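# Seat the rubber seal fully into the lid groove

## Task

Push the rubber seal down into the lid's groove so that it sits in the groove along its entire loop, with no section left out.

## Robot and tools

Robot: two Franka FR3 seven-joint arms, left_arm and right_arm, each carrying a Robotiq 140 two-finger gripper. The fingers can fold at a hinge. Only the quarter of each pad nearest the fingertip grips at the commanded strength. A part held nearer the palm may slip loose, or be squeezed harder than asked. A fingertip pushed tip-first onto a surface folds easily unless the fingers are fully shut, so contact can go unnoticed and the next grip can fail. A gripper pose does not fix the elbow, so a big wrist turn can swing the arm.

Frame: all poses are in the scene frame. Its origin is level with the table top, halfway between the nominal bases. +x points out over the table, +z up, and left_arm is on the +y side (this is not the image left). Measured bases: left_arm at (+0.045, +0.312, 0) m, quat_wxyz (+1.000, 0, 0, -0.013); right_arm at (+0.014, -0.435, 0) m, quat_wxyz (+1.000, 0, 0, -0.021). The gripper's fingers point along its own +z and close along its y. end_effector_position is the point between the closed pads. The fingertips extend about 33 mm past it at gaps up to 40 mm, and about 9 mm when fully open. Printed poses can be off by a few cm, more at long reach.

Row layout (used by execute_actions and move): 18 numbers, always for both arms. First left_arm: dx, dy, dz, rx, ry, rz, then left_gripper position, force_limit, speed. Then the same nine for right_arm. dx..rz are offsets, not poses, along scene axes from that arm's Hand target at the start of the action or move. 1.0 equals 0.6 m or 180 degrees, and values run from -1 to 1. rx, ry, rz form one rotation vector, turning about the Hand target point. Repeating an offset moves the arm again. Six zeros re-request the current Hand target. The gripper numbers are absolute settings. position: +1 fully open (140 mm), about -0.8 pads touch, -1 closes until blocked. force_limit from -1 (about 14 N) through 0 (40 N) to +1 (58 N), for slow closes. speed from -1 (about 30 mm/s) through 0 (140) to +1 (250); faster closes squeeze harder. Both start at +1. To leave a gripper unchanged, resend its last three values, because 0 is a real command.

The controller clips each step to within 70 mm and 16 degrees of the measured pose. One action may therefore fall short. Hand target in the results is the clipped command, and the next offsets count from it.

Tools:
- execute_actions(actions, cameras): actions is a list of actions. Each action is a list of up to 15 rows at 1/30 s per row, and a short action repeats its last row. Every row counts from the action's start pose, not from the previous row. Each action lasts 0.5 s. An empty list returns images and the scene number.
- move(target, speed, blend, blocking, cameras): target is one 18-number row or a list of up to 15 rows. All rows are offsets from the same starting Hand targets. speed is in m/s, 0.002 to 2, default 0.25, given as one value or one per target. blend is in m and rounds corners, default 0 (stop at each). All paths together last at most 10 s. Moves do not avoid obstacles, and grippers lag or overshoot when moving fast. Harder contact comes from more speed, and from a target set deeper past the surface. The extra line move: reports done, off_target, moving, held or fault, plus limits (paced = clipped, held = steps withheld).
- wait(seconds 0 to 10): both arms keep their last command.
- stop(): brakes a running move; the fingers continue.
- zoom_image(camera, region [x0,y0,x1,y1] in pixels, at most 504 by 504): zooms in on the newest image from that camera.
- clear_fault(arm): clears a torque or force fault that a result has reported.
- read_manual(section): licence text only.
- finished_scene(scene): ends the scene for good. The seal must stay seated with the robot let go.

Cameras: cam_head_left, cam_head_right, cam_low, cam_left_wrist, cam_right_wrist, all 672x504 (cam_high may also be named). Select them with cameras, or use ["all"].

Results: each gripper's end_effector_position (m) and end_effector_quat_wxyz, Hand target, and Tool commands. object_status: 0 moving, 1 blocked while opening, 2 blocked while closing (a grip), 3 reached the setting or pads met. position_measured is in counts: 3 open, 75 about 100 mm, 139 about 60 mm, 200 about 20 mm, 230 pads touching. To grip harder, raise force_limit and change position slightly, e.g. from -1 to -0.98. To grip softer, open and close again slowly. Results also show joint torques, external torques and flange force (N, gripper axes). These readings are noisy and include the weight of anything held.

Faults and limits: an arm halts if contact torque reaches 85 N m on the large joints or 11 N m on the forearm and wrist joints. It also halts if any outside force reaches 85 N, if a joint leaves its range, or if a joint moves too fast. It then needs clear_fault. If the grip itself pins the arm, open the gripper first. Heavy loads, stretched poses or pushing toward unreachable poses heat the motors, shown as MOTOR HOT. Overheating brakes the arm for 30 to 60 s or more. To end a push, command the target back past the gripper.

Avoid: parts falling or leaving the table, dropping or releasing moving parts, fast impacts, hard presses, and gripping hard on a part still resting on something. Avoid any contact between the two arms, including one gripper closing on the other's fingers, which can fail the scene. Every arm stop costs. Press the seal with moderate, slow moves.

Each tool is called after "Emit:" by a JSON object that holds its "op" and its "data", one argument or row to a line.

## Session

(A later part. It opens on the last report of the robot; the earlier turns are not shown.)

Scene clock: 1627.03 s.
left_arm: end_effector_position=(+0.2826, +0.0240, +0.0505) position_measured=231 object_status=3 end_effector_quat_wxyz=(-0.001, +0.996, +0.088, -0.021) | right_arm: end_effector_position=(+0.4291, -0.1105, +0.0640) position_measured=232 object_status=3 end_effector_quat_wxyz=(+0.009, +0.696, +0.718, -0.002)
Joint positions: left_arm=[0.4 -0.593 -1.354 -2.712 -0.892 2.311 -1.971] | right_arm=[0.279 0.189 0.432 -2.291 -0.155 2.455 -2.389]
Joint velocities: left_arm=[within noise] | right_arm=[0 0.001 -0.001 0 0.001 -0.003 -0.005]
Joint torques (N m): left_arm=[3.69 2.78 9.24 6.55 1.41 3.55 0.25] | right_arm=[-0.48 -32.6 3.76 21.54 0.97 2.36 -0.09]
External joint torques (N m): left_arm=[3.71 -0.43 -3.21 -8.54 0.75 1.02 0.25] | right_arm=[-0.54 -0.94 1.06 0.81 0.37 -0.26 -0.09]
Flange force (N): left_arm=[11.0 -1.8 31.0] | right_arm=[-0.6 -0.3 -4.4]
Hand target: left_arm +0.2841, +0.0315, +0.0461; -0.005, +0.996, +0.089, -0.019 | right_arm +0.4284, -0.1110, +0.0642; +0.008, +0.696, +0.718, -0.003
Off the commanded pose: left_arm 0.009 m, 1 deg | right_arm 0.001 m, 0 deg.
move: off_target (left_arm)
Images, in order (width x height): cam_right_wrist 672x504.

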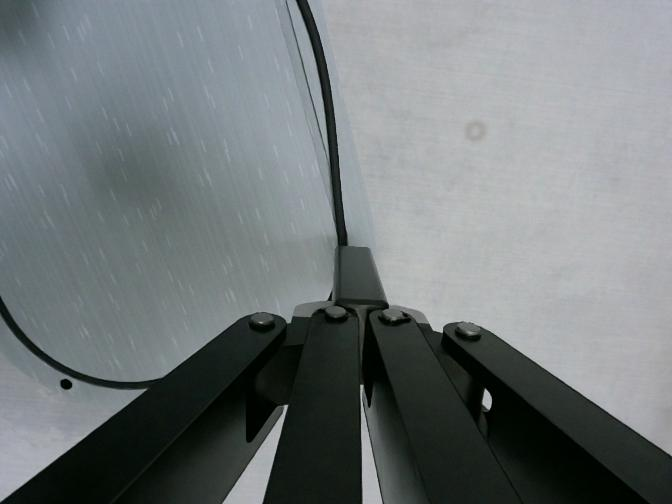

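Emit:
{"op": "move", "data": {
  "target": [
    [0,0,0,0,0,0,-1,-0.45,-0.7,0.0035,0.0225,-0.021,0,0,0.06,-1,0,0],
    [0,0,0,0,0,0,-1,-0.45,-0.7,0.0035,0.0225,-0.0425,0,0,0.06,-1,0,0],
    [0,0,0,0,0,0,-1,-0.45,-0.7,-0.005,0.0225,-0.0435,0,0,0.06,-1,0,0],
    [0,0,0,0,0,0,-1,-0.45,-0.7,-0.005,0.0225,-0.021,0,0,0.06,-1,0,0],
    [0,0,0,0,0,0,-1,-0.45,-0.7,-0.0015,0.044,-0.021,0,0,0.073,-1,0,0],
    [0,0,0,0,0,0,-1,-0.45,-0.7,-0.0015,0.044,-0.0425,0,0,0.073,-1,0,0],
    [0,0,0,0,0,0,-1,-0.45,-0.7,-0.0105,0.044,-0.0435,0,0,0.073,-1,0,0],
    [0,0,0,0,0,0,-1,-0.45,-0.7,-0.0105,0.044,-0.021,0,0,0.073,-1,0,0],
    [0,0,0,0,0,0,-1,-0.45,-0.7,-0.0065,0.065,-0.021,0,0,0.073,-1,0,0],
    [0,0,0,0,0,0,-1,-0.45,-0.7,-0.0065,0.065,-0.0425,0,0,0.073,-1,0,0],
    [0,0,0,0,0,0,-1,-0.45,-0.7,-0.0155,0.065,-0.0435,0,0,0.073,-1,0,0],
    [0,0,0,0,0,0,-1,-0.45,-0.7,-0.0155,0.065,0,0,0,0.073,-1,0,0]
  ],
  "speed": [0.25,0.05,0.05,0.1,0.25,0.05,0.05,0.1,0.25,0.05,0.05,0.1],
  "cameras": ["cam_right_wrist"]
}}

Scene clock: 1648.23 s.
left_arm: end_effector_position=(+0.2826, +0.0240, +0.0505) position_measured=231 object_status=3 end_effector_quat_wxyz=(-0.001, +0.996, +0.088, -0.021) | right_arm: end_effector_position=(+0.4198, -0.0713, +0.0641) position_measured=232 object_status=3 end_effector_quat_wxyz=(+0.010, +0.609, +0.793, -0.001)
Joint positions: left_arm=[0.4 -0.593 -1.354 -2.712 -0.892 2.311 -1.971] | right_arm=[0.3 0.241 0.481 -2.228 -0.202 2.434 -2.52]
Joint velocities: left_arm=[within noise] | right_arm=[-0.002 0 0.001 -0.001 0.001 -0.004 -0.005]
Joint torques (N m): left_arm=[3.71 2.79 9.22 6.57 1.41 3.53 0.22] | right_arm=[-0.54 -33.56 4.89 21.73 1 2.37 -0.28]
External joint torques (N m): left_arm=[3.7 -0.38 -3.29 -8.58 0.75 0.99 0.22] | right_arm=[-0.54 -1.09 1.18 0.96 0.37 -0.22 -0.28]
Flange force (N): left_arm=[11.0 -1.6 31.3] | right_arm=[-1.1 -0.4 -5.2]
Hand target: left_arm +0.2841, +0.0315, +0.0461; -0.005, +0.996, +0.089, -0.019 | right_arm +0.4191, -0.0720, +0.0642; +0.009, +0.609, +0.793, -0.003
Off the commanded pose: left_arm 0.009 m, 1 deg | right_arm 0.001 m, 0 deg.
move: off_target (left_arm)
Images, in order (width x height): cam_right_wrist 672x504.

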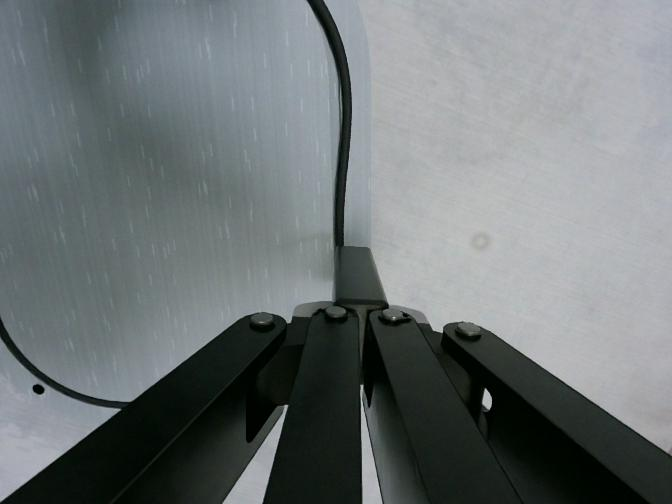

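Emit:
{"op": "move", "data": {
  "target": [
    [0,0,0,0,0,0,-1,-0.45,-0.7,-0.0093,0.021,-0.021,0,0,0,-1,0,0],
    [0,0,0,0,0,0,-1,-0.45,-0.7,-0.0093,0.021,-0.0425,0,0,0,-1,0,0],
    [0,0,0,0,0,0,-1,-0.45,-0.7,-0.016,0.021,-0.0435,0,0,0,-1,0,0],
    [0,0,0,0,0,0,-1,-0.45,-0.7,-0.016,0.021,-0.021,0,0,0,-1,0,0],
    [0,0,0,0,0,0,-1,-0.45,-0.7,-0.0135,0.0417,-0.021,0,0,0,-1,0,0],
    [0,0,0,0,0,0,-1,-0.45,-0.7,-0.0135,0.0417,-0.0425,0,0,0,-1,0,0],
    [0,0,0,0,0,0,-1,-0.45,-0.7,-0.0215,0.0417,-0.0435,0,0,0,-1,0,0],
    [0,0,0,0,0,0,-1,-0.45,-0.7,-0.0215,0.0417,-0.021,0,0,0,-1,0,0],
    [0,0,0,0,0,0,-1,-0.45,-0.7,-0.0185,0.0617,-0.021,0,0,0,-1,0,0],
    [0,0,0,0,0,0,-1,-0.45,-0.7,-0.0185,0.0617,-0.0425,0,0,0,-1,0,0],
    [0,0,0,0,0,0,-1,-0.45,-0.7,-0.0268,0.0617,-0.0435,0,0,0,-1,0,0],
    [0,0,0,0,0,0,-1,-0.45,-0.7,-0.0268,0.0617,0,0,0,0,-1,0,0]
  ],
  "speed": [0.25,0.05,0.05,0.1,0.25,0.05,0.05,0.1,0.25,0.05,0.05,0.1],
  "cameras": ["cam_right_wrist","cam_left_wrist"]
}}

Scene clock: 1662.33 s.
left_arm: end_effector_position=(+0.2826, +0.0240, +0.0505) position_measured=231 object_status=3 end_effector_quat_wxyz=(-0.001, +0.996, +0.088, -0.021) | right_arm: end_effector_position=(+0.4187, -0.0705, +0.0627) position_measured=232 object_status=3 end_effector_quat_wxyz=(+0.009, +0.608, +0.794, -0.002)
Joint positions: left_arm=[0.4 -0.593 -1.354 -2.712 -0.892 2.311 -1.971] | right_arm=[0.302 0.245 0.481 -2.227 -0.202 2.434 -2.521]
Joint torques (N m): left_arm=[3.71 2.8 9.2 6.59 1.41 3.53 0.25] | right_arm=[-0.2 -34.08 4.51 21.61 0.61 2.5 -0.08]
External joint torques (N m): left_arm=[3.71 -0.39 -3.28 -8.49 0.76 1.01 0.25] | right_arm=[-0.3 -1.35 0.62 0.83 -0.01 -0.1 -0.08]
Flange force (N): left_arm=[11.3 -1.4 31.3] | right_arm=[-0.8 -0.8 -4.0]
Hand target: left_arm +0.2841, +0.0315, +0.0461; -0.005, +0.996, +0.089, -0.019 | right_arm +0.4193, -0.0709, +0.0634; +0.009, +0.609, +0.793, -0.002 (not the last commanded pose)
Off the commanded pose: left_arm 0.009 m, 1 deg | right_arm 0.039 m, 0 deg.
move: held (right_arm; a check stopped the path), off_target (left_arm); path passed 0 of 12 targets; limits=held
pose unreachable (right arm): on one or more control steps of this call, first in action 0 (counted from 0), this arm could not follow its commanded pose, so it was not sent that pose on those steps. It may still have moved: this result reports where it is.
cause: moving toward the commanded pose would bring a part of the arm too close to another arm (a part of this arm just beyond joint 7 (wrist roll) and a part of the left arm just beyond its joint 7 (wrist roll), 19 mm apart when this arm was first held).
Images, in order (width x height): cam_left_wrist 672x504, cam_right_wrist 672x504.

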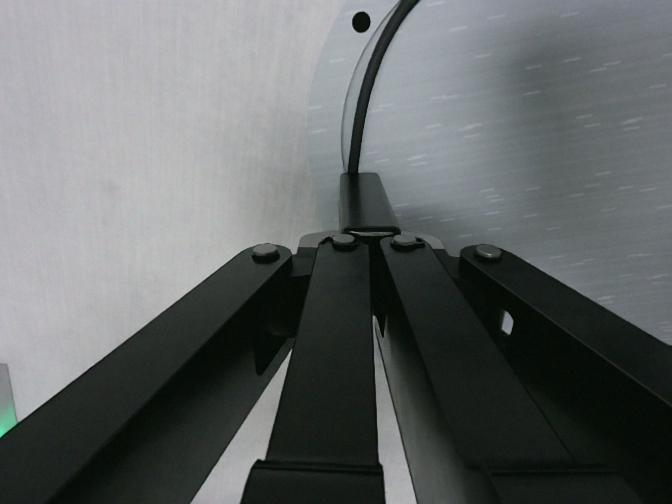

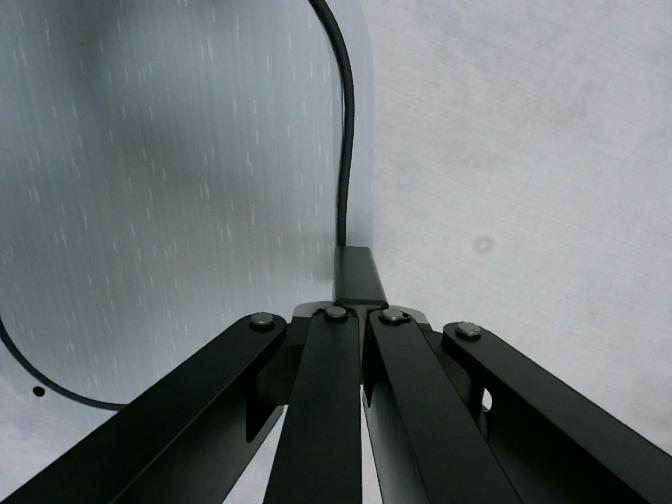

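Emit:
{"op": "move", "data": {
  "target": [
    [0,0,0.05,0,0,0,-1,-0.45,-0.7,0,0,0,0,0,0,-1,0,0],
    [0.02,0.2,0.12,0,0,0,-1,-0.45,-0.7,0,0,0,0,0,0,-1,0,0]
  ],
  "speed": [0.08,0.3]
}}

Emit:
{"op": "move", "data": {
  "target": [
    [0,0,0,0,0,0,-1,-0.45,-0.7,-0.0096,0.0192,-0.02,0,0,0,-1,0,0],
    [0,0,0,0,0,0,-1,-0.45,-0.7,-0.0096,0.0192,-0.0412,0,0,0,-1,0,0],
    [0,0,0,0,0,0,-1,-0.45,-0.7,-0.0163,0.0192,-0.0422,0,0,0,-1,0,0],
    [0,0,0,0,0,0,-1,-0.45,-0.7,-0.0163,0.0192,-0.02,0,0,0,-1,0,0],
    [0,0,0,0,0,0,-1,-0.45,-0.7,-0.0138,0.0399,-0.02,0,0,0,-1,0,0],
    [0,0,0,0,0,0,-1,-0.45,-0.7,-0.0138,0.0399,-0.0412,0,0,0,-1,0,0],
    [0,0,0,0,0,0,-1,-0.45,-0.7,-0.0218,0.0399,-0.0422,0,0,0,-1,0,0],
    [0,0,0,0,0,0,-1,-0.45,-0.7,-0.0218,0.0399,-0.02,0,0,0,-1,0,0],
    [0,0,0,0,0,0,-1,-0.45,-0.7,-0.0188,0.0599,-0.02,0,0,0,-1,0,0],
    [0,0,0,0,0,0,-1,-0.45,-0.7,-0.0188,0.0599,-0.0412,0,0,0,-1,0,0],
    [0,0,0,0,0,0,-1,-0.45,-0.7,-0.0271,0.0599,-0.0422,0,0,0,-1,0,0],
    [0,0,0,0,0,0,-1,-0.45,-0.7,-0.0271,0.0599,0,0,0,0,-1,0,0]
  ],
  "speed": [0.25,0.05,0.05,0.1,0.25,0.05,0.05,0.1,0.25,0.05,0.05,0.1],
  "cameras": ["cam_right_wrist"]
}}

Scene clock: 1676.13 s.
left_arm: end_effector_position=(+0.2981, +0.1502, +0.1190) position_measured=231 object_status=3 end_effector_quat_wxyz=(-0.003, +0.995, +0.094, -0.016) | right_arm: end_effector_position=(+0.4187, -0.0705, +0.0627) position_measured=232 object_status=3 end_effector_quat_wxyz=(+0.009, +0.608, +0.794, -0.002)
Joint positions: left_arm=[0.227 -0.852 -0.841 -2.886 -0.708 2.074 -1.78] | right_arm=[0.302 0.245 0.481 -2.227 -0.202 2.434 -2.521]
Joint velocities: left_arm=[0 -0.001 0.002 0 0 0 0.007] | right_arm=[within noise]
Joint torques (N m): left_arm=[-0.67 -0.07 11.28 18.4 1.09 2.16 0.01] | right_arm=[-0.08 -33.98 4.48 21.58 0.62 2.5 -0.11]
External joint torques (N m): left_arm=[-0.67 -0.52 0.92 -0.36 0.31 -0.41 0.01] | right_arm=[-0.1 -1.3 0.67 0.84 0 -0.08 -0.11]
Flange force (N): left_arm=[-5.8 -4.4 -4.7] | right_arm=[-0.5 -0.7 -3.8]
Hand target: left_arm +0.2961, +0.1515, +0.1181; -0.005, +0.996, +0.089, -0.019 | right_arm +0.4193, -0.0709, +0.0634; +0.009, +0.609, +0.793, -0.002
Off the commanded pose: left_arm 0.003 m, 1 deg | right_arm 0.001 m, 0 deg.
move: done

Scene clock: 1682.63 s.
left_arm: end_effector_position=(+0.2980, +0.1502, +0.1189) position_measured=231 object_status=3 end_effector_quat_wxyz=(-0.003, +0.996, +0.093, -0.016) | right_arm: end_effector_position=(+0.4038, -0.0342, +0.0633) position_measured=232 object_status=3 end_effector_quat_wxyz=(+0.010, +0.609, +0.793, +0.000)
Joint positions: left_arm=[0.227 -0.852 -0.841 -2.886 -0.708 2.074 -1.778] | right_arm=[0.384 0.28 0.469 -2.177 -0.221 2.417 -2.439]
Joint velocities: left_arm=[within noise] | right_arm=[-0.001 0 0 0 0.001 -0.005 -0.006]
Joint torques (N m): left_arm=[-0.27 -0.17 10.89 18.42 0.97 2.15 0.16] | right_arm=[-0.51 -34.97 5.96 21.76 0.98 2.21 -0.28]
External joint torques (N m): left_arm=[-0.26 -0.71 0.55 -0.29 0.19 -0.4 0.16] | right_arm=[-0.41 -0.79 1.78 0.78 0.35 -0.4 -0.28]
Flange force (N): left_arm=[-4.6 -3.9 -4.1] | right_arm=[-0.6 -0.3 -5.0]
Hand target: left_arm +0.2961, +0.1515, +0.1181; -0.005, +0.996, +0.089, -0.019 | right_arm +0.4031, -0.0349, +0.0634; +0.009, +0.609, +0.793, -0.002
Off the commanded pose: left_arm 0.002 m, 1 deg | right_arm 0.001 m, 0 deg.
move: done
Images, in order (width x height): cam_right_wrist 672x504.

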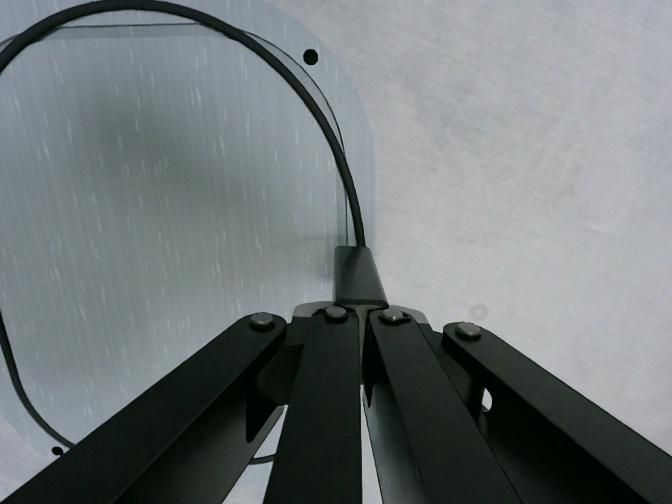

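Emit:
{"op": "move", "data": {
  "target": [
    [0,0,0,0,0,0,-1,-0.45,-0.7,0.0023,0.0215,-0.02,0,0,0,-1,0,0],
    [0,0,0,0,0,0,-1,-0.45,-0.7,0.0023,0.0215,-0.0412,0,0,0,-1,0,0],
    [0,0,0,0,0,0,-1,-0.45,-0.7,-0.006,0.0215,-0.0422,0,0,0,-1,0,0],
    [0,0,0,0,0,0,-1,-0.45,-0.7,-0.006,0.0215,-0.02,0,0,0,-1,0,0],
    [0,0,0,0,0,0,-1,-0.45,-0.7,-0.0035,0.0415,-0.02,0,0,0,-1,0,0],
    [0,0,0,0,0,0,-1,-0.45,-0.7,-0.0035,0.0415,-0.0412,0,0,0,-1,0,0],
    [0,0,0,0,0,0,-1,-0.45,-0.7,-0.011,0.0415,-0.0422,0,0,0,-1,0,0],
    [0,0,0,0,0,0,-1,-0.45,-0.7,-0.011,0.0415,-0.02,0,0,0,-1,0,0],
    [0,0,0,0,0,0,-1,-0.45,-0.7,-0.012,0.06,-0.02,0,0,0.03,-1,0,0],
    [0,0,0,0,0,0,-1,-0.45,-0.7,-0.012,0.06,-0.0412,0,0,0.03,-1,0,0],
    [0,0,0,0,0,0,-1,-0.45,-0.7,-0.0168,0.06,-0.0422,0,0,0.03,-1,0,0],
    [0,0,0,0,0,0,-1,-0.45,-0.7,-0.0168,0.06,0,0,0,0.03,-1,0,0]
  ],
  "speed": [0.25,0.05,0.05,0.1,0.25,0.05,0.05,0.1,0.25,0.05,0.05,0.1],
  "cameras": ["cam_right_wrist"]
}}

Scene clock: 1703.63 s.
left_arm: end_effector_position=(+0.2980, +0.1502, +0.1189) position_measured=231 object_status=3 end_effector_quat_wxyz=(-0.003, +0.996, +0.093, -0.016) | right_arm: end_effector_position=(+0.3937, +0.0019, +0.0634) position_measured=232 object_status=3 end_effector_quat_wxyz=(+0.010, +0.571, +0.821, +0.000)
Joint positions: left_arm=[0.227 -0.852 -0.841 -2.886 -0.708 2.074 -1.778] | right_arm=[0.434 0.336 0.481 -2.102 -0.256 2.388 -2.457]
Joint velocities: left_arm=[within noise] | right_arm=[0 0.001 0.002 0 0 -0.005 -0.004]
Joint torques (N m): left_arm=[-0.28 -0.12 10.87 18.47 0.94 2.15 0.19] | right_arm=[-0.48 -36.67 6.47 22.04 0.99 2.32 -0.29]
External joint torques (N m): left_arm=[-0.31 -0.6 0.51 -0.32 0.16 -0.43 0.2] | right_arm=[-0.41 -0.89 1.25 0.96 0.34 -0.27 -0.29]
Flange force (N): left_arm=[-4.5 -3.7 -3.8] | right_arm=[-0.5 0.5 -4.5]
Hand target: left_arm +0.2961, +0.1515, +0.1181; -0.005, +0.996, +0.089, -0.019 | right_arm +0.3930, +0.0011, +0.0634; +0.009, +0.571, +0.821, -0.001
Off the commanded pose: left_arm 0.002 m, 1 deg | right_arm 0.001 m, 0 deg.
move: done
Images, in order (width x height): cam_right_wrist 672x504.

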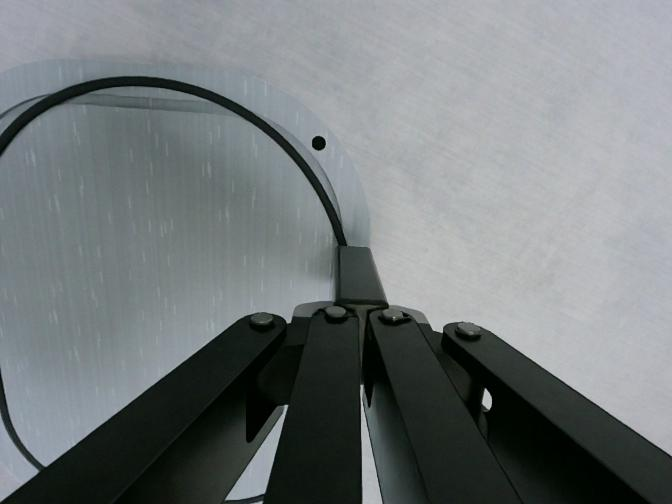

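Emit:
{"op": "move", "data": {
  "target": [
    [0,0.15,0.15,0,0,0,-1,-0.45,-0.7,-0.0067,0.017,-0.02,0,0,0.02,-1,0,0],
    [0,0.15,0.15,0,0,0,-1,-0.45,-0.7,-0.0067,0.017,-0.0422,0,0,0.02,-1,0,0],
    [0,0.15,0.15,0,0,0,-1,-0.45,-0.7,-0.0067,0.017,-0.02,0,0,0.02,-1,0,0],
    [0,0.15,0.15,0,0,0,-1,-0.45,-0.7,-0.0217,0.031,-0.02,0,0,0.065,-1,0,0],
    [0,0.15,0.15,0,0,0,-1,-0.45,-0.7,-0.0217,0.031,-0.0405,0,0,0.065,-1,0,0],
    [0,0.15,0.15,0,0,0,-1,-0.45,-0.7,-0.0155,0.0345,-0.042,0,0,0.065,-1,0,0],
    [0,0.15,0.15,0,0,0,-1,-0.45,-0.7,-0.0155,0.0345,-0.02,0,0,0.065,-1,0,0],
    [0,0.15,0.15,0,0,0,-1,-0.45,-0.7,-0.0367,0.046,-0.02,0,0,0.12,-1,0,0],
    [0,0.15,0.15,0,0,0,-1,-0.45,-0.7,-0.0367,0.046,-0.0405,0,0,0.12,-1,0,0],
    [0,0.15,0.15,0,0,0,-1,-0.45,-0.7,-0.0305,0.052,-0.042,0,0,0.12,-1,0,0],
    [0,0.15,0.15,0,0,0,-1,-0.45,-0.7,-0.0305,0.052,0,0,0,0.12,-1,0,0]
  ],
  "speed": [0.25,0.05,0.1,0.25,0.05,0.04,0.1,0.25,0.05,0.04,0.1],
  "cameras": ["cam_right_wrist"]
}}

Scene clock: 1723.87 s.
left_arm: end_effector_position=(+0.2970, +0.2408, +0.2076) position_measured=231 object_status=3 end_effector_quat_wxyz=(-0.003, +0.995, +0.093, -0.018) | right_arm: end_effector_position=(+0.3754, +0.0332, +0.0635) position_measured=232 object_status=3 end_effector_quat_wxyz=(+0.011, +0.408, +0.913, +0.002)
Joint positions: left_arm=[0.292 -1.029 -0.479 -2.84 -0.414 1.804 -1.635] | right_arm=[0.393 0.389 0.59 -2.057 -0.336 2.366 -2.725]
Joint velocities: left_arm=[within noise] | right_arm=[0 0.001 0.002 -0.001 0.001 -0.005 -0.005]
Joint torques (N m): left_arm=[-0.49 1.24 7.95 23.23 1.17 2.15 0.2] | right_arm=[-0.35 -36.22 8.52 21.89 1.01 2.36 -0.29]
External joint torques (N m): left_arm=[-0.51 -0.69 0.65 0.44 0.3 -0.42 0.2] | right_arm=[-0.46 -0.64 1.15 0.86 0.34 -0.24 -0.29]
Flange force (N): left_arm=[-4.2 -2.2 -3.2] | right_arm=[-0.9 0.2 -4.2]
Hand target: left_arm +0.2961, +0.2415, +0.2081; -0.005, +0.996, +0.089, -0.019 | right_arm +0.3747, +0.0323, +0.0634; +0.009, +0.407, +0.914, +0.000
Off the commanded pose: left_arm 0.001 m, 1 deg | right_arm 0.001 m, 0 deg.
move: done
Images, in order (width x height): cam_right_wrist 672x504.

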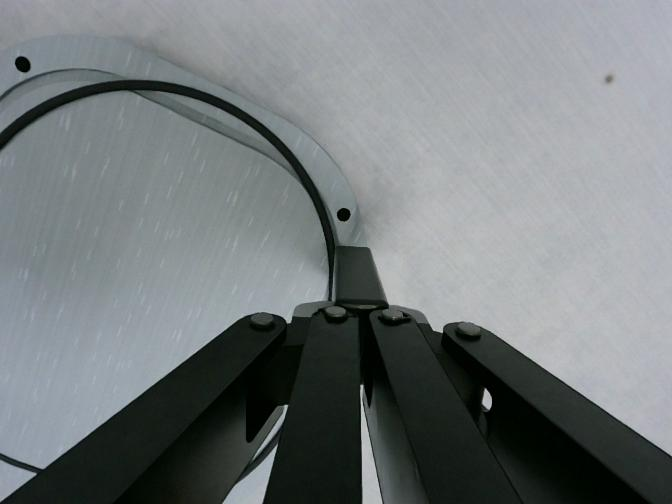

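Emit:
{"op": "move", "data": {
  "target": [
    [0,0,0,0,0,0,-1,-0.45,-0.7,-0.1,0.0,0.05,0,0,-0.35,-1,0,0],
    [0,0,0,0,0,0,-1,-0.45,-0.7,-0.17,0.0,0.03,0,0,-0.64,-1,0,0]
  ],
  "speed": [0.5,0.5],
  "cameras": ["cam_right_wrist","cam_head_right"]
}}

Emit:
{"op": "zoom_image", "data": {
  "camera": "cam_head_right",
  "region": [350, 240, 490, 360]
}}

Scene clock: 1737.27 s.
left_arm: end_effector_position=(+0.2970, +0.2408, +0.2076) position_measured=231 object_status=3 end_effector_quat_wxyz=(-0.003, +0.995, +0.093, -0.018) | right_arm: end_effector_position=(+0.2726, +0.0328, +0.0816) position_measured=232 object_status=3 end_effector_quat_wxyz=(+0.004, +0.989, +0.147, -0.008)
Joint positions: left_arm=[0.292 -1.029 -0.479 -2.84 -0.414 1.804 -1.635] | right_arm=[0.931 0.168 0.173 -2.242 -0.03 2.391 -0.784]
Joint velocities: left_arm=[within noise] | right_arm=[0 -0.001 0.001 0 0 0 0.004]
Joint torques (N m): left_arm=[-0.48 1.25 7.98 23.19 1.17 2.15 0.2] | right_arm=[0.3 -35.33 1.42 22.84 0.18 2.36 0.12]
External joint torques (N m): left_arm=[-0.46 -0.68 0.69 0.46 0.3 -0.4 0.2] | right_arm=[0.24 -0.82 0.3 1.31 -0.36 -0.26 0.12]
Flange force (N): left_arm=[-4.0 -2.3 -3.3] | right_arm=[1.7 -2.7 -2.7]
Hand target: left_arm +0.2961, +0.2415, +0.2081; -0.005, +0.996, +0.089, -0.019 | right_arm +0.2727, +0.0323, +0.0814; +0.005, +0.989, +0.146, -0.008
Off the commanded pose: left_arm 0.001 m, 1 deg | right_arm 0.001 m, 0 deg.
move: done; limits=paced
Images, in order (width x height): cam_head_right 672x504, cam_right_wrist 672x504.

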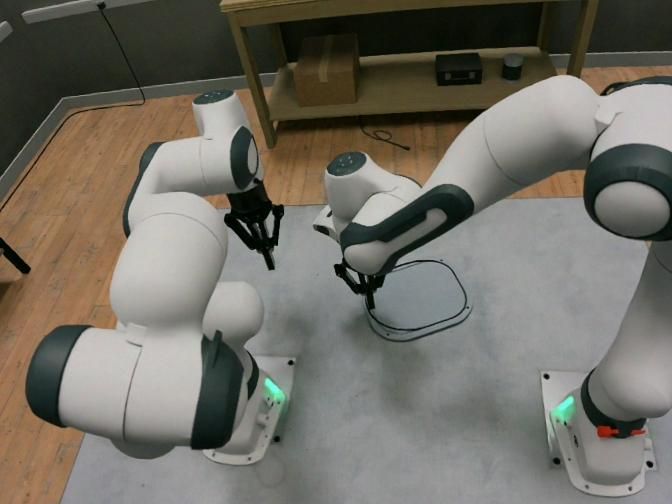

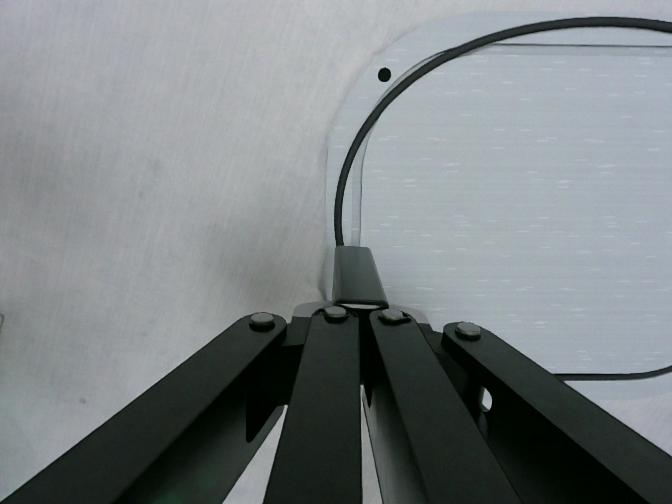

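Scaled by 3.600 from the camera's 672x504 image, which has a finer 960x720 frame.

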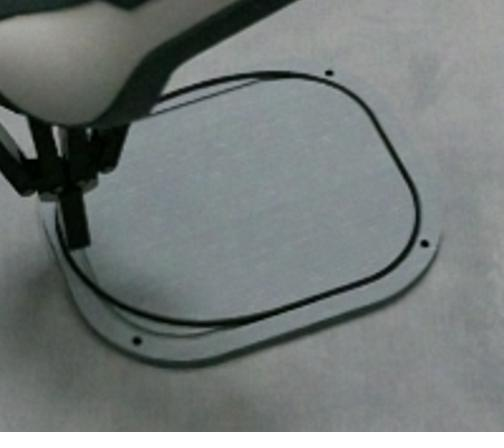

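Emit:
{"op": "move", "data": {
  "target": [
    [0,0,0,0,0,0,-1,-0.45,-0.7,0.0088,0.0095,-0.01,0,0,0,-0.45,0,0],
    [0,0,0,0,0,0,-1,-0.45,-0.7,0.0088,0.0095,-0.0595,0,0,0,-1,-0.5,-0.7],
    [0,0,0,0,0,0,-1,-0.45,-0.7,-0.002,-0.006,-0.0595,0,0,0,-1,-0.5,-0.7]
  ],
  "speed": [0.2,0.08,0.04],
  "cameras": ["cam_right_wrist","cam_head_right"]
}}

Emit:
{"op": "zoom_image", "data": {
  "camera": "cam_head_right",
  "region": [350, 240, 490, 360]
}}

Scene clock: 1749.17 s.
left_arm: end_effector_position=(+0.2970, +0.2408, +0.2076) position_measured=231 object_status=3 end_effector_quat_wxyz=(-0.003, +0.995, +0.093, -0.018) | right_arm: end_effector_position=(+0.2722, +0.0276, +0.0451) position_measured=231 object_status=3 end_effector_quat_wxyz=(+0.007, +0.989, +0.147, -0.008)
Joint positions: left_arm=[0.292 -1.029 -0.479 -2.84 -0.414 1.804 -1.635] | right_arm=[0.934 0.231 0.165 -2.267 -0.053 2.473 -0.769]
Joint velocities: left_arm=[within noise] | right_arm=[0 0.001 0 -0.001 -0.001 0.003 0]
Joint torques (N m): left_arm=[-0.48 1.23 8.02 23.2 1.18 2.15 0.19] | right_arm=[-0.13 -36.92 2.54 20.85 0.48 2.74 0.04]
External joint torques (N m): left_arm=[-0.47 -0.72 0.74 0.42 0.31 -0.41 0.19] | right_arm=[-0.13 -1.49 1.15 0.55 0 0.15 0.04]
Flange force (N): left_arm=[-4.3 -2.5 -3.3] | right_arm=[-1.9 1.0 -3.1]
Hand target: left_arm +0.2961, +0.2415, +0.2081; -0.005, +0.996, +0.089, -0.019 | right_arm +0.2715, +0.0287, +0.0457; +0.005, +0.989, +0.146, -0.008
Off the commanded pose: left_arm 0.001 m, 1 deg | right_arm 0.001 m, 0 deg.
move: done
Images, in order (width x height): cam_head_right 672x504, cam_right_wrist 672x504.

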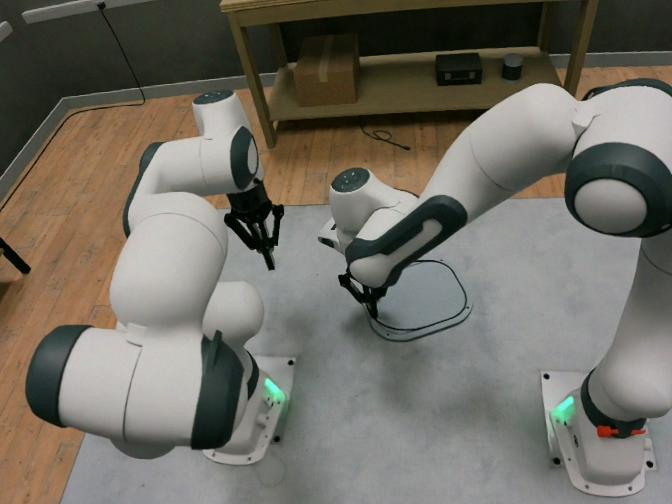

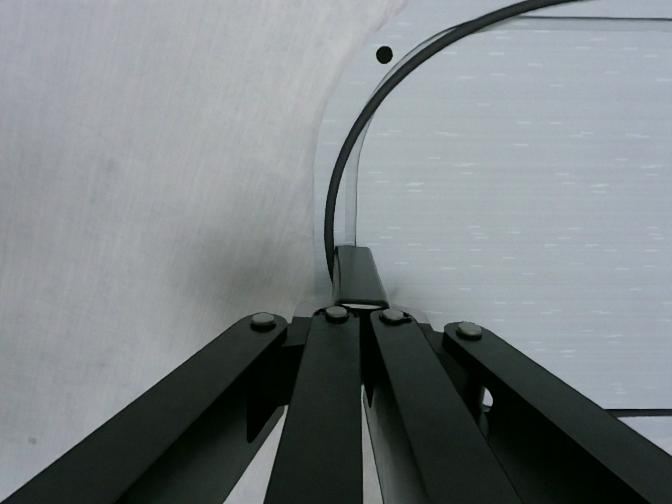

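Scaled by 3.600 from the camera's 672x504 image, which has a finer 960x720 frame.

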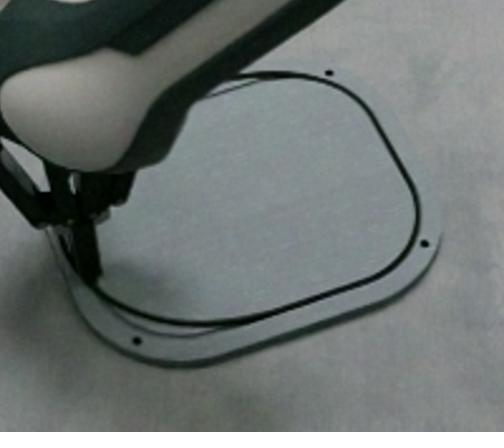

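Emit:
{"op": "move", "data": {
  "target": [
    [0,0,0,0,0,0,-1,-0.45,-0.7,0,0,0.03,0,0,0,-0.45,0,0],
    [0,0,0,0,0,0,-1,-0.45,-0.7,0.0108,0.0155,0.03,0,0,0,-0.45,0,0],
    [0,0,0,0,0,0,-1,-0.45,-0.7,0.0108,0.0155,-0.0037,0,0,0,-1,-0.5,-0.7],
    [0,0,0,0,0,0,-1,-0.45,-0.7,0,0,-0.0037,0,0,0,-1,-0.5,-0.7]
  ],
  "speed": [0.1,0.2,0.06,0.04],
  "cameras": ["cam_right_wrist"]
}}

Scene clock: 1759.93 s.
left_arm: end_effector_position=(+0.2970, +0.2408, +0.2076) position_measured=231 object_status=3 end_effector_quat_wxyz=(-0.003, +0.995, +0.093, -0.018) | right_arm: end_effector_position=(+0.2737, +0.0301, +0.0451) position_measured=231 object_status=3 end_effector_quat_wxyz=(+0.004, +0.989, +0.147, -0.006)
Joint positions: left_arm=[0.292 -1.029 -0.479 -2.84 -0.414 1.804 -1.635] | right_arm=[0.935 0.234 0.164 -2.265 -0.055 2.481 -0.768]
Joint torques (N m): left_arm=[-0.48 1.27 8.01 23.21 1.16 2.14 0.18] | right_arm=[0.19 -35.72 2.51 19.28 0.58 2.19 0.02]
External joint torques (N m): left_arm=[-0.46 -0.61 0.71 0.35 0.29 -0.43 0.18] | right_arm=[0.29 -0.14 1.21 -1.13 0.09 -0.44 0.02]
Flange force (N): left_arm=[-4.0 -2.4 -3.1] | right_arm=[-3.7 2.0 -1.2]
Hand target: left_arm +0.2961, +0.2415, +0.2081; -0.005, +0.996, +0.089, -0.019 | right_arm +0.2715, +0.0287, +0.0435; +0.005, +0.989, +0.146, -0.008
Off the commanded pose: left_arm 0.001 m, 1 deg | right_arm 0.003 m, 0 deg.
move: done
Images, in order (width x height): cam_right_wrist 672x504.

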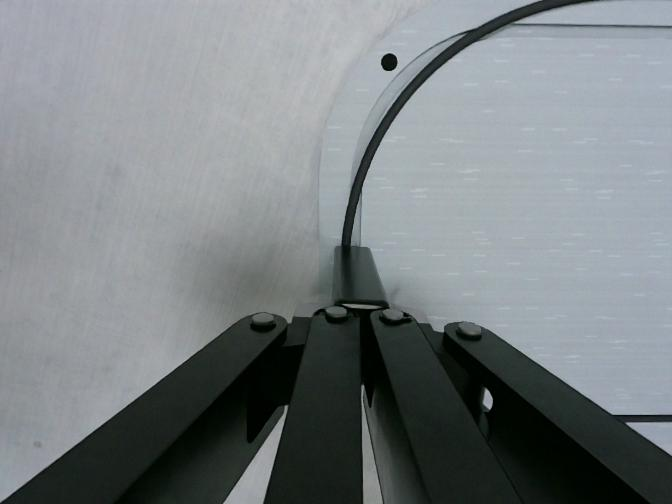

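Emit:
{"op": "move", "data": {
  "target": [
    [0,0,0,0,0,0,-1,-0.45,-0.7,0.003,0.003,-0.0065,0,0,0,-1,0,0],
    [0,0,0,0,0,0,-1,-0.45,-0.7,0.003,0.003,0.04,0,0,0,-1,0,0],
    [0,0,0,0,0,0,-1,-0.45,-0.7,-0.06,-0.045,0.08,0,0,0.3,-1,0,0]
  ],
  "speed": [0.05,0.1,0.4],
  "cameras": ["cam_right_wrist","cam_head_right"]
}}

Emit:
{"op": "zoom_image", "data": {
  "camera": "cam_head_right",
  "region": [350, 240, 490, 360]
}}

Scene clock: 1770.93 s.
left_arm: end_effector_position=(+0.2970, +0.2408, +0.2076) position_measured=231 object_status=3 end_effector_quat_wxyz=(-0.003, +0.995, +0.093, -0.018) | right_arm: end_effector_position=(+0.2353, +0.0027, +0.0913) position_measured=232 object_status=3 end_effector_quat_wxyz=(+0.009, +0.815, +0.579, -0.003)
Joint positions: left_arm=[0.292 -1.029 -0.479 -2.84 -0.414 1.804 -1.635] | right_arm=[0.866 0.034 0.283 -2.391 -0.033 2.409 -1.674]
Joint velocities: left_arm=[within noise] | right_arm=[0.001 -0.001 -0.001 -0.001 0.001 0 -0.005]
Joint torques (N m): left_arm=[-0.47 1.24 7.94 23.23 1.16 2.16 0.17] | right_arm=[-0.42 -30.19 0.79 21.88 0.93 2.52 -0.24]
External joint torques (N m): left_arm=[-0.47 -0.7 0.64 0.48 0.29 -0.4 0.18] | right_arm=[-0.34 -1.26 0.55 0.54 0.34 -0.1 -0.24]
Flange force (N): left_arm=[-4.0 -2.1 -3.2] | right_arm=[-2.2 0.1 -3.7]
Hand target: left_arm +0.2961, +0.2415, +0.2081; -0.005, +0.996, +0.089, -0.019 | right_arm +0.2355, +0.0017, +0.0915; +0.008, +0.815, +0.579, -0.005
Off the commanded pose: left_arm 0.001 m, 1 deg | right_arm 0.001 m, 0 deg.
move: done
Images, in order (width x height): cam_head_right 672x504, cam_right_wrist 672x504.

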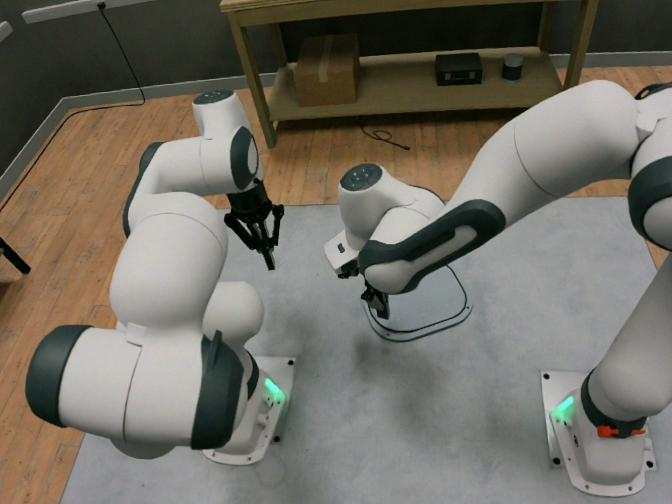

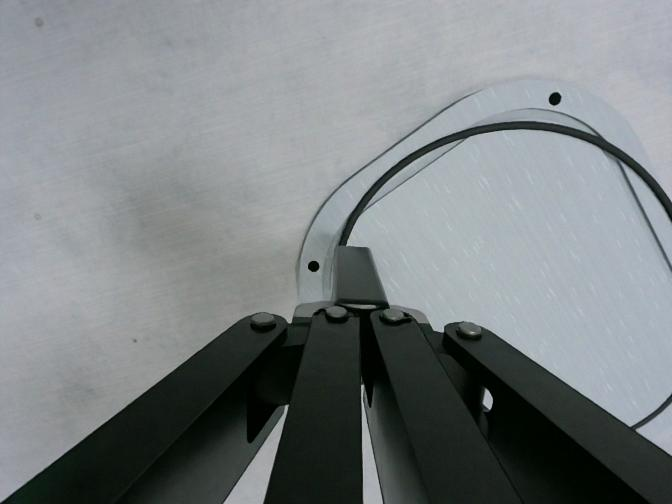

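Scaled by 3.600 from the camera's 672x504 image, which has a finer 960x720 frame.

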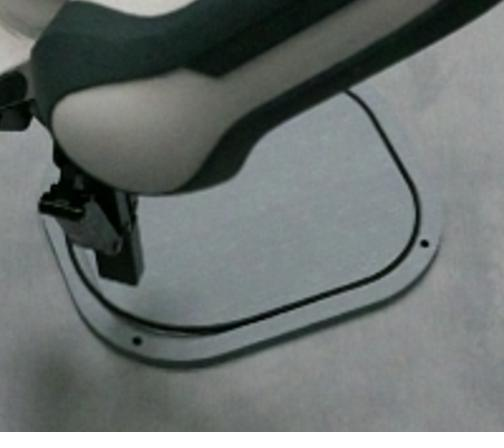

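Emit:
{"op": "move", "data": {
  "target": [0,0,0,0,0,0,-1,-0.45,-0.7,-0.005,-0.1,-0.03,0,0,0.16,-1,0,0],
  "speed": 0.4,
  "cameras": ["cam_right_wrist"]
}}

Scene clock: 1780.20 s.
left_arm: end_effector_position=(+0.2970, +0.2408, +0.2076) position_measured=231 object_status=3 end_effector_quat_wxyz=(-0.003, +0.995, +0.093, -0.018) | right_arm: end_effector_position=(+0.2327, -0.0589, +0.0731) position_measured=232 object_status=3 end_effector_quat_wxyz=(+0.010, +0.646, +0.763, -0.003)
Joint positions: left_arm=[0.292 -1.029 -0.479 -2.84 -0.414 1.804 -1.635] | right_arm=[0.875 -0.078 0.222 -2.589 -0.003 2.502 -2.25]
Joint torques (N m): left_arm=[-0.49 1.26 7.98 23.24 1.16 2.15 0.22] | right_arm=[0 -25.56 -0.18 20.6 0.91 2.69 -0.1]
External joint torques (N m): left_arm=[-0.48 -0.63 0.68 0.47 0.29 -0.41 0.22] | right_arm=[0.04 -1.14 0.4 0.44 0.34 0.09 -0.1]
Flange force (N): left_arm=[-3.8 -2.2 -3.2] | right_arm=[-1.5 -1.7 -3.1]
Hand target: left_arm +0.2961, +0.2415, +0.2081; -0.005, +0.996, +0.089, -0.019 | right_arm +0.2325, -0.0583, +0.0735; +0.009, +0.645, +0.764, -0.002
Off the commanded pose: left_arm 0.001 m, 1 deg | right_arm 0.001 m, 0 deg.
move: done
Images, in order (width x height): cam_right_wrist 672x504.

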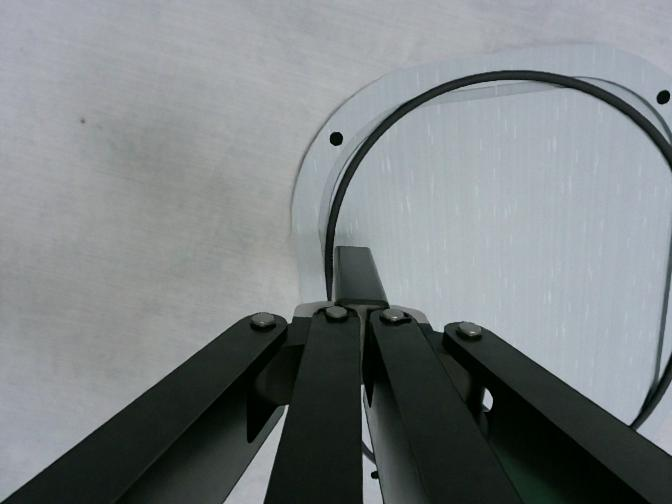

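Emit:
{"op": "move", "data": {
  "target": [
    [0,0,0,0,0,0,-1,-0.45,-0.7,-0.02,0.017,-0.03,0,0,0,-1,0,0],
    [0,0,0,0,0,0,-1,-0.45,-0.7,-0.02,0.017,-0.049,0,0,0,-1,0,0],
    [0,0,0,0,0,0,-1,-0.45,-0.7,-0.02,0.017,-0.03,0,0,0,-1,0,0],
    [0,0,0,0,0,0,-1,-0.45,-0.7,-0.0183,0.0388,-0.03,0,0,-0.03,-1,0,0],
    [0,0,0,0,0,0,-1,-0.45,-0.7,-0.0183,0.0388,-0.048,0,0,-0.03,-1,0,0],
    [0,0,0,0,0,0,-1,-0.45,-0.7,-0.0235,0.0388,-0.049,0,0,-0.03,-1,0,0],
    [0,0,0,0,0,0,-1,-0.45,-0.7,-0.0235,0.0388,-0.03,0,0,-0.03,-1,0,0],
    [0,0,0,0,0,0,-1,-0.45,-0.7,-0.0167,0.058,-0.03,0,0,-0.13,-1,0,0],
    [0,0,0,0,0,0,-1,-0.45,-0.7,-0.0167,0.058,-0.048,0,0,-0.13,-1,0,0],
    [0,0,0,0,0,0,-1,-0.45,-0.7,-0.0225,0.0605,-0.049,0,0,-0.13,-1,0,0],
    [0,0,0,0,0,0,-1,-0.45,-0.7,-0.0225,0.0605,0,0,0,-0.13,-1,0,0]
  ],
  "speed": [0.25,0.05,0.1,0.25,0.05,0.04,0.1,0.25,0.05,0.04,0.1],
  "cameras": ["cam_right_wrist"]
}}

Scene clock: 1801.67 s.
left_arm: end_effector_position=(+0.2970, +0.2408, +0.2076) position_measured=231 object_status=3 end_effector_quat_wxyz=(-0.003, +0.995, +0.093, -0.018) | right_arm: end_effector_position=(+0.2205, -0.0220, +0.0731) position_measured=232 object_status=3 end_effector_quat_wxyz=(+0.009, +0.788, +0.616, -0.003)
Joint positions: left_arm=[0.292 -1.029 -0.479 -2.84 -0.414 1.804 -1.635] | right_arm=[0.896 -0.005 0.258 -2.499 -0.02 2.482 -1.769]
Joint velocities: left_arm=[within noise] | right_arm=[-0.001 0.001 -0.001 -0.002 0.002 -0.004 -0.005]
Joint torques (N m): left_arm=[-0.49 1.24 7.96 23.22 1.16 2.15 0.16] | right_arm=[-0.03 -27.94 1.07 21.34 0.9 2.35 -0.31]
External joint torques (N m): left_arm=[-0.54 -0.7 0.64 0.52 0.28 -0.4 0.17] | right_arm=[-0.07 -0.89 1.06 0.89 0.36 -0.28 -0.31]
Flange force (N): left_arm=[-4.1 -2.0 -3.3] | right_arm=[0.1 -0.4 -3.9]
Hand target: left_arm +0.2961, +0.2415, +0.2081; -0.005, +0.996, +0.089, -0.019 | right_arm +0.2190, -0.0220, +0.0735; +0.009, +0.787, +0.617, -0.004
Off the commanded pose: left_arm 0.001 m, 1 deg | right_arm 0.002 m, 0 deg.
move: done
Images, in order (width x height): cam_right_wrist 672x504.

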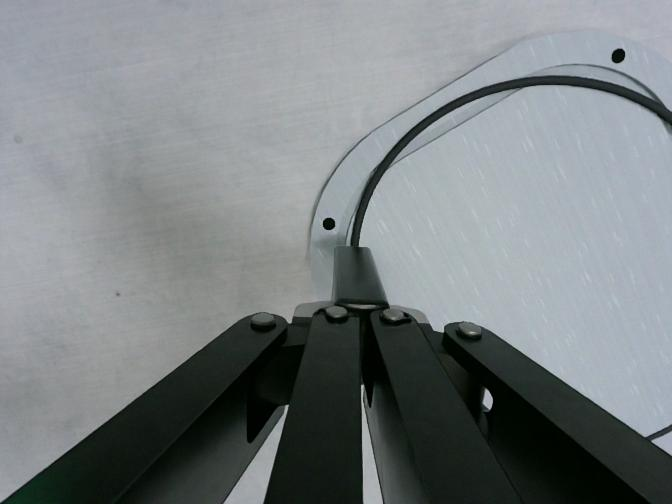

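Emit:
{"op": "move", "data": {
  "target": [
    [0,0,0,0,0,0,-1,-0.45,-0.7,0.0167,0.0217,-0.03,0,0,-0.045,-1,0,0],
    [0,0,0,0,0,0,-1,-0.45,-0.7,0.0167,0.0217,-0.0485,0,0,-0.045,-1,0,0],
    [0,0,0,0,0,0,-1,-0.45,-0.7,0.0125,0.0245,-0.05,0,0,-0.045,-1,0,0],
    [0,0,0,0,0,0,-1,-0.45,-0.7,0.0125,0.0245,-0.03,0,0,-0.045,-1,0,0],
    [0,0,0,0,0,0,-1,-0.45,-0.7,0.0217,0.0433,-0.03,0,0,-0.1,-1,0,0],
    [0,0,0,0,0,0,-1,-0.45,-0.7,0.0217,0.0433,-0.0505,0,0,-0.1,-1,0,0],
    [0,0,0,0,0,0,-1,-0.45,-0.7,0.0217,0.0433,-0.03,0,0,-0.1,-1,0,0],
    [0,0,0,0,0,0,-1,-0.45,-0.7,0.0367,0.0592,-0.03,0,0,-0.17,-1,0,0],
    [0,0,0,0,0,0,-1,-0.45,-0.7,0.0367,0.0592,-0.051,0,0,-0.17,-1,0,0],
    [0,0,0,0,0,0,-1,-0.45,-0.7,0.0367,0.0592,0,0,0,-0.17,-1,0,0]
  ],
  "speed": [0.25,0.05,0.05,0.1,0.25,0.05,0.1,0.25,0.05,0.1],
  "cameras": ["cam_right_wrist"]
}}

Scene clock: 1820.87 s.
left_arm: end_effector_position=(+0.2970, +0.2408, +0.2076) position_measured=231 object_status=3 end_effector_quat_wxyz=(-0.003, +0.995, +0.093, -0.018) | right_arm: end_effector_position=(+0.2416, +0.0142, +0.0733) position_measured=232 object_status=3 end_effector_quat_wxyz=(+0.007, +0.922, +0.387, -0.005)
Joint positions: left_arm=[0.292 -1.029 -0.479 -2.84 -0.414 1.804 -1.635] | right_arm=[0.947 0.105 0.197 -2.355 -0.04 2.441 -1.234]
Joint velocities: left_arm=[within noise] | right_arm=[0 -0.001 -0.001 0.001 0 -0.004 -0.003]
Joint torques (N m): left_arm=[-0.53 1.25 7.98 23.2 1.17 2.14 0.18] | right_arm=[-0.1 -32.65 1.38 21.78 0.9 2.29 -0.26]
External joint torques (N m): left_arm=[-0.58 -0.7 0.65 0.45 0.29 -0.42 0.18] | right_arm=[-0.15 -0.9 0.6 0.77 0.36 -0.36 -0.26]
Flange force (N): left_arm=[-4.3 -2.1 -3.2] | right_arm=[0.2 0.2 -3.6]
Hand target: left_arm +0.2961, +0.2415, +0.2081; -0.005, +0.996, +0.089, -0.019 | right_arm +0.2410, +0.0135, +0.0735; +0.007, +0.922, +0.388, -0.006
Off the commanded pose: left_arm 0.001 m, 1 deg | right_arm 0.001 m, 0 deg.
move: done
Images, in order (width x height): cam_right_wrist 672x504.

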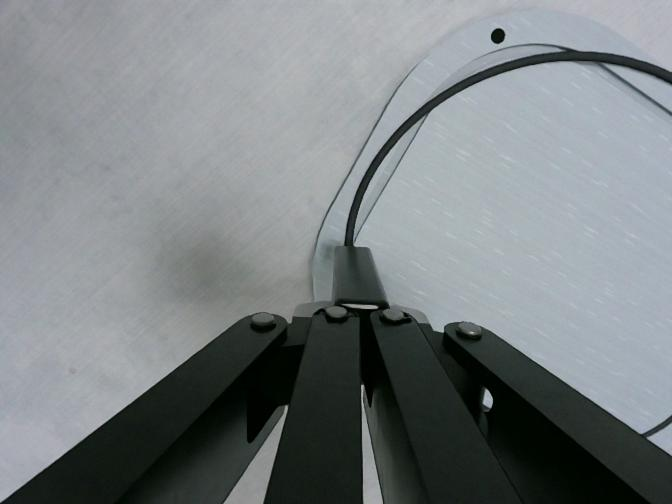

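Emit:
{"op": "move", "data": {
  "target": [
    [0,0,0,0,0,0,-1,-0.45,-0.7,0.0242,0.0225,-0.03,0,0,-0.13,-1,0,0],
    [0,0,0,0,0,0,-1,-0.45,-0.7,0.0242,0.0225,-0.0505,0,0,-0.13,-1,0,0],
    [0,0,0,0,0,0,-1,-0.45,-0.7,0.0242,0.0165,-0.0515,0,0,-0.13,-1,0,0],
    [0,0,0,0,0,0,-1,-0.45,-0.7,0.0242,0.0165,-0.03,0,0,-0.13,-1,0,0],
    [0,0,0,0,0,0,-1,-0.45,-0.7,0.045,0.0292,-0.03,0,0,-0.185,-1,0,0],
    [0,0,0,0,0,0,-1,-0.45,-0.7,0.045,0.0292,-0.0505,0,0,-0.185,-1,0,0],
    [0,0,0,0,0,0,-1,-0.45,-0.7,0.045,0.0195,-0.052,0,0,-0.185,-1,0,0],
    [0,0,0,0,0,0,-1,-0.45,-0.7,0.045,0.0195,-0.03,0,0,-0.185,-1,0,0],
    [0,0,0,0,0,0,-1,-0.45,-0.7,0.0667,0.034,-0.03,0,0,-0.195,-1,0,0],
    [0,0,0,0,0,0,-1,-0.45,-0.7,0.0667,0.034,-0.051,0,0,-0.195,-1,0,0],
    [0,0,0,0,0,0,-1,-0.45,-0.7,0.0667,0.023,-0.0525,0,0,-0.195,-1,0,0],
    [0,0,0,0,0,0,-1,-0.45,-0.7,0.0667,0.023,0,0,0,-0.195,-1,0,0]
  ],
  "speed": [0.25,0.05,0.05,0.1,0.25,0.05,0.05,0.1,0.25,0.05,0.05,0.1],
  "cameras": ["cam_right_wrist"]
}}

Scene clock: 1843.27 s.
left_arm: end_effector_position=(+0.2970, +0.2408, +0.2076) position_measured=231 object_status=3 end_effector_quat_wxyz=(-0.003, +0.995, +0.093, -0.018) | right_arm: end_effector_position=(+0.2817, +0.0281, +0.0735) position_measured=232 object_status=3 end_effector_quat_wxyz=(+0.004, +0.996, +0.091, -0.006)
Joint positions: left_arm=[0.292 -1.029 -0.479 -2.84 -0.414 1.804 -1.635] | right_arm=[1.019 0.181 0.067 -2.246 -0.011 2.412 -0.703]
Joint velocities: left_arm=[within noise] | right_arm=[0 0 0.002 0 0 -0.005 0.001]
Joint torques (N m): left_arm=[-0.47 1.27 7.97 23.23 1.17 2.15 0.19] | right_arm=[-0.22 -36.21 1.37 22.17 0.86 2.37 -0.28]
External joint torques (N m): left_arm=[-0.46 -0.65 0.69 0.45 0.3 -0.41 0.19] | right_arm=[-0.21 -0.9 0.84 0.8 0.34 -0.26 -0.28]
Flange force (N): left_arm=[-3.9 -2.3 -3.2] | right_arm=[0.6 -0.4 -2.9]
Hand target: left_arm +0.2961, +0.2415, +0.2081; -0.005, +0.996, +0.089, -0.019 | right_arm +0.2810, +0.0273, +0.0735; +0.005, +0.996, +0.092, -0.008
Off the commanded pose: left_arm 0.001 m, 1 deg | right_arm 0.001 m, 0 deg.
move: done
Images, in order (width x height): cam_right_wrist 672x504.

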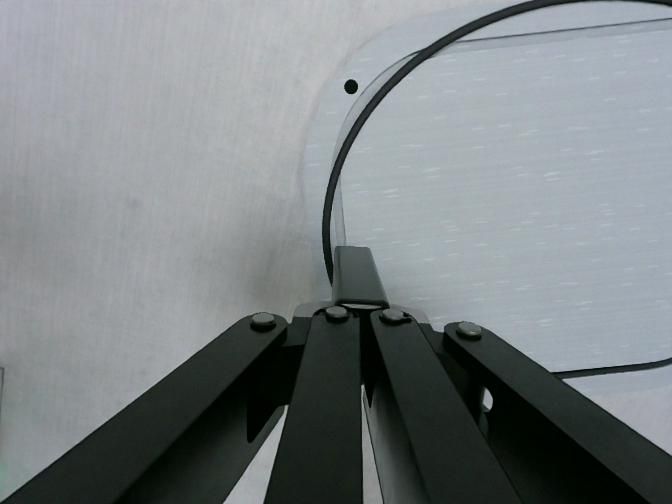

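Emit:
{"op": "move", "data": {
  "target": [
    [0,0,0,0,0,0,-1,-0.45,-0.7,0.0117,0.02,-0.03,0,0,0,-1,0,0],
    [0,0,0,0,0,0,-1,-0.45,-0.7,0.0117,0.02,-0.0515,0,0,0,-1,0,0],
    [0,0,0,0,0,0,-1,-0.45,-0.7,0.0117,0.002,-0.053,0,0,0,-1,0,0],
    [0,0,0,0,0,0,-1,-0.45,-0.7,0.0117,0.002,-0.03,0,0,0,-1,0,0],
    [0,0,0,0,0,0,-1,-0.45,-0.7,0.035,0.023,-0.03,0,0,0,-1,0,0],
    [0,0,0,0,0,0,-1,-0.45,-0.7,0.035,0.023,-0.052,0,0,0,-1,0,0],
    [0,0,0,0,0,0,-1,-0.45,-0.7,0.035,0.0053,-0.0535,0,0,0,-1,0,0],
    [0,0,0,0,0,0,-1,-0.45,-0.7,0.035,0.0053,-0.03,0,0,0,-1,0,0],
    [0,0,0,0,0,0,-1,-0.45,-0.7,0.06,0.02,-0.03,0,0,0.01,-1,0,0],
    [0,0,0,0,0,0,-1,-0.45,-0.7,0.06,0.02,-0.0525,0,0,0.01,-1,0,0],
    [0,0,0,0,0,0,-1,-0.45,-0.7,0.06,0.0103,-0.054,0,0,0.01,-1,0,0],
    [0,0,0,0,0,0,-1,-0.45,-0.7,0.06,0.0103,0,0,0,0.01,-1,0,0]
  ],
  "speed": [0.25,0.05,0.05,0.1,0.25,0.05,0.05,0.1,0.25,0.05,0.05,0.1],
  "cameras": ["cam_right_wrist"]
}}

Scene clock: 1866.63 s.
left_arm: end_effector_position=(+0.2970, +0.2408, +0.2076) position_measured=231 object_status=3 end_effector_quat_wxyz=(-0.003, +0.995, +0.093, -0.018) | right_arm: end_effector_position=(+0.3173, +0.0347, +0.0737) position_measured=232 object_status=3 end_effector_quat_wxyz=(+0.004, +0.994, +0.107, -0.006)
Joint positions: left_arm=[0.292 -1.029 -0.479 -2.84 -0.414 1.804 -1.635] | right_arm=[0.98 0.241 0.057 -2.157 -0.014 2.383 -0.781]
Joint velocities: left_arm=[within noise] | right_arm=[0 0.001 -0.001 0.002 0.002 -0.004 -0.001]
Joint torques (N m): left_arm=[-0.47 1.21 7.97 23.27 1.17 2.15 0.18] | right_arm=[-0.42 -38.57 1.46 22.49 0.66 2.4 -0.25]
External joint torques (N m): left_arm=[-0.49 -0.7 0.68 0.54 0.29 -0.41 0.18] | right_arm=[-0.49 -1.01 0.74 0.82 0.12 -0.23 -0.25]
Flange force (N): left_arm=[-4.0 -2.1 -3.4] | right_arm=[0.9 0.0 -2.8]
Hand target: left_arm +0.2961, +0.2415, +0.2081; -0.005, +0.996, +0.089, -0.019 | right_arm +0.3170, +0.0335, +0.0735; +0.005, +0.994, +0.107, -0.008
Off the commanded pose: left_arm 0.001 m, 1 deg | right_arm 0.001 m, 0 deg.
move: done
Images, in order (width x height): cam_right_wrist 672x504.

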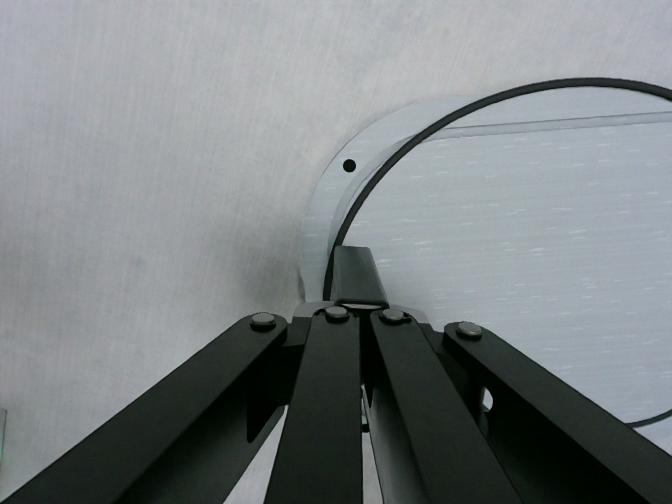

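Emit:
{"op": "move", "data": {
  "target": [
    [0,0,0,0,0,0,-1,-0.45,-0.7,-0.015,0.0117,-0.03,0,0,0,-1,0,0],
    [0,0,0,0,0,0,-1,-0.45,-0.7,-0.015,0.0117,-0.0545,0,0,0,-1,0,0],
    [0,0,0,0,0,0,-1,-0.45,-0.7,-0.015,0.0117,-0.03,0,0,0,-1,0,0],
    [0,0,0,0,0,0,-1,-0.45,-0.7,0.0025,0.0145,-0.03,0,0,0,-1,0,0],
    [0,0,0,0,0,0,-1,-0.45,-0.7,0.0025,0.0145,-0.055,0,0,0,-1,0,0],
    [0,0,0,0,0,0,-1,-0.45,-0.7,0.0025,0.0145,-0.03,0,0,0,-1,0,0],
    [0,0,0,0,0,0,-1,-0.45,-0.7,0.0267,0.0165,-0.03,0,0,-0.06,-1,0,0],
    [0,0,0,0,0,0,-1,-0.45,-0.7,0.0267,0.0165,-0.0555,0,0,-0.06,-1,0,0],
    [0,0,0,0,0,0,-1,-0.45,-0.7,0.0267,0.0165,0,0,0,-0.06,-1,0,0]
  ],
  "speed": [0.25,0.05,0.1,0.25,0.05,0.1,0.25,0.05,0.1],
  "cameras": ["cam_right_wrist"]
}}

Scene clock: 1887.77 s.
left_arm: end_effector_position=(+0.2970, +0.2408, +0.2076) position_measured=231 object_status=3 end_effector_quat_wxyz=(-0.003, +0.995, +0.093, -0.018) | right_arm: end_effector_position=(+0.3335, +0.0444, +0.0737) position_measured=232 object_status=3 end_effector_quat_wxyz=(+0.003, +1.000, +0.016, -0.007)
Joint positions: left_arm=[0.292 -1.029 -0.479 -2.84 -0.414 1.804 -1.635] | right_arm=[1.013 0.283 0.008 -2.094 0.008 2.364 -0.629]
Joint velocities: left_arm=[within noise] | right_arm=[0.001 0 0.002 -0.001 0.003 -0.005 0]
Joint torques (N m): left_arm=[-0.47 1.26 7.99 23.24 1.17 2.15 0.18] | right_arm=[-0.14 -40.35 1.15 22.83 0.56 2.29 0.09]
External joint torques (N m): left_arm=[-0.47 -0.66 0.68 0.53 0.3 -0.4 0.18] | right_arm=[-0.07 -1.08 0.89 0.91 0.02 -0.33 0.09]
Flange force (N): left_arm=[-3.8 -2.1 -3.4] | right_arm=[0.2 -1.3 -3.0]
Hand target: left_arm +0.2961, +0.2415, +0.2081; -0.005, +0.996, +0.089, -0.019 | right_arm +0.3330, +0.0434, +0.0735; +0.004, +1.000, +0.013, -0.008
Off the commanded pose: left_arm 0.001 m, 1 deg | right_arm 0.001 m, 0 deg.
move: done
Images, in order (width x height): cam_right_wrist 672x504.

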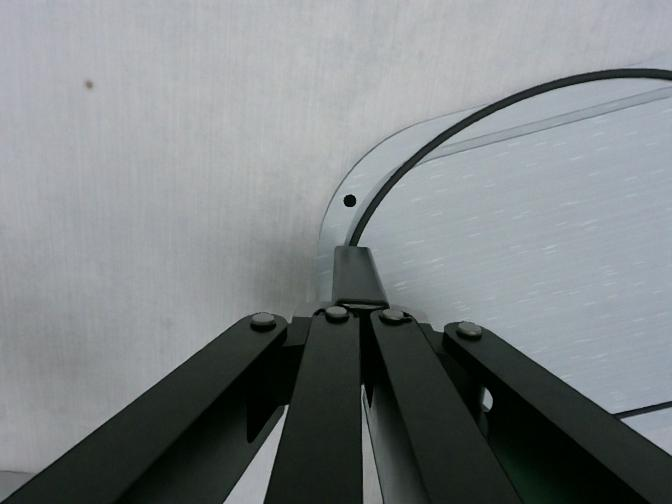

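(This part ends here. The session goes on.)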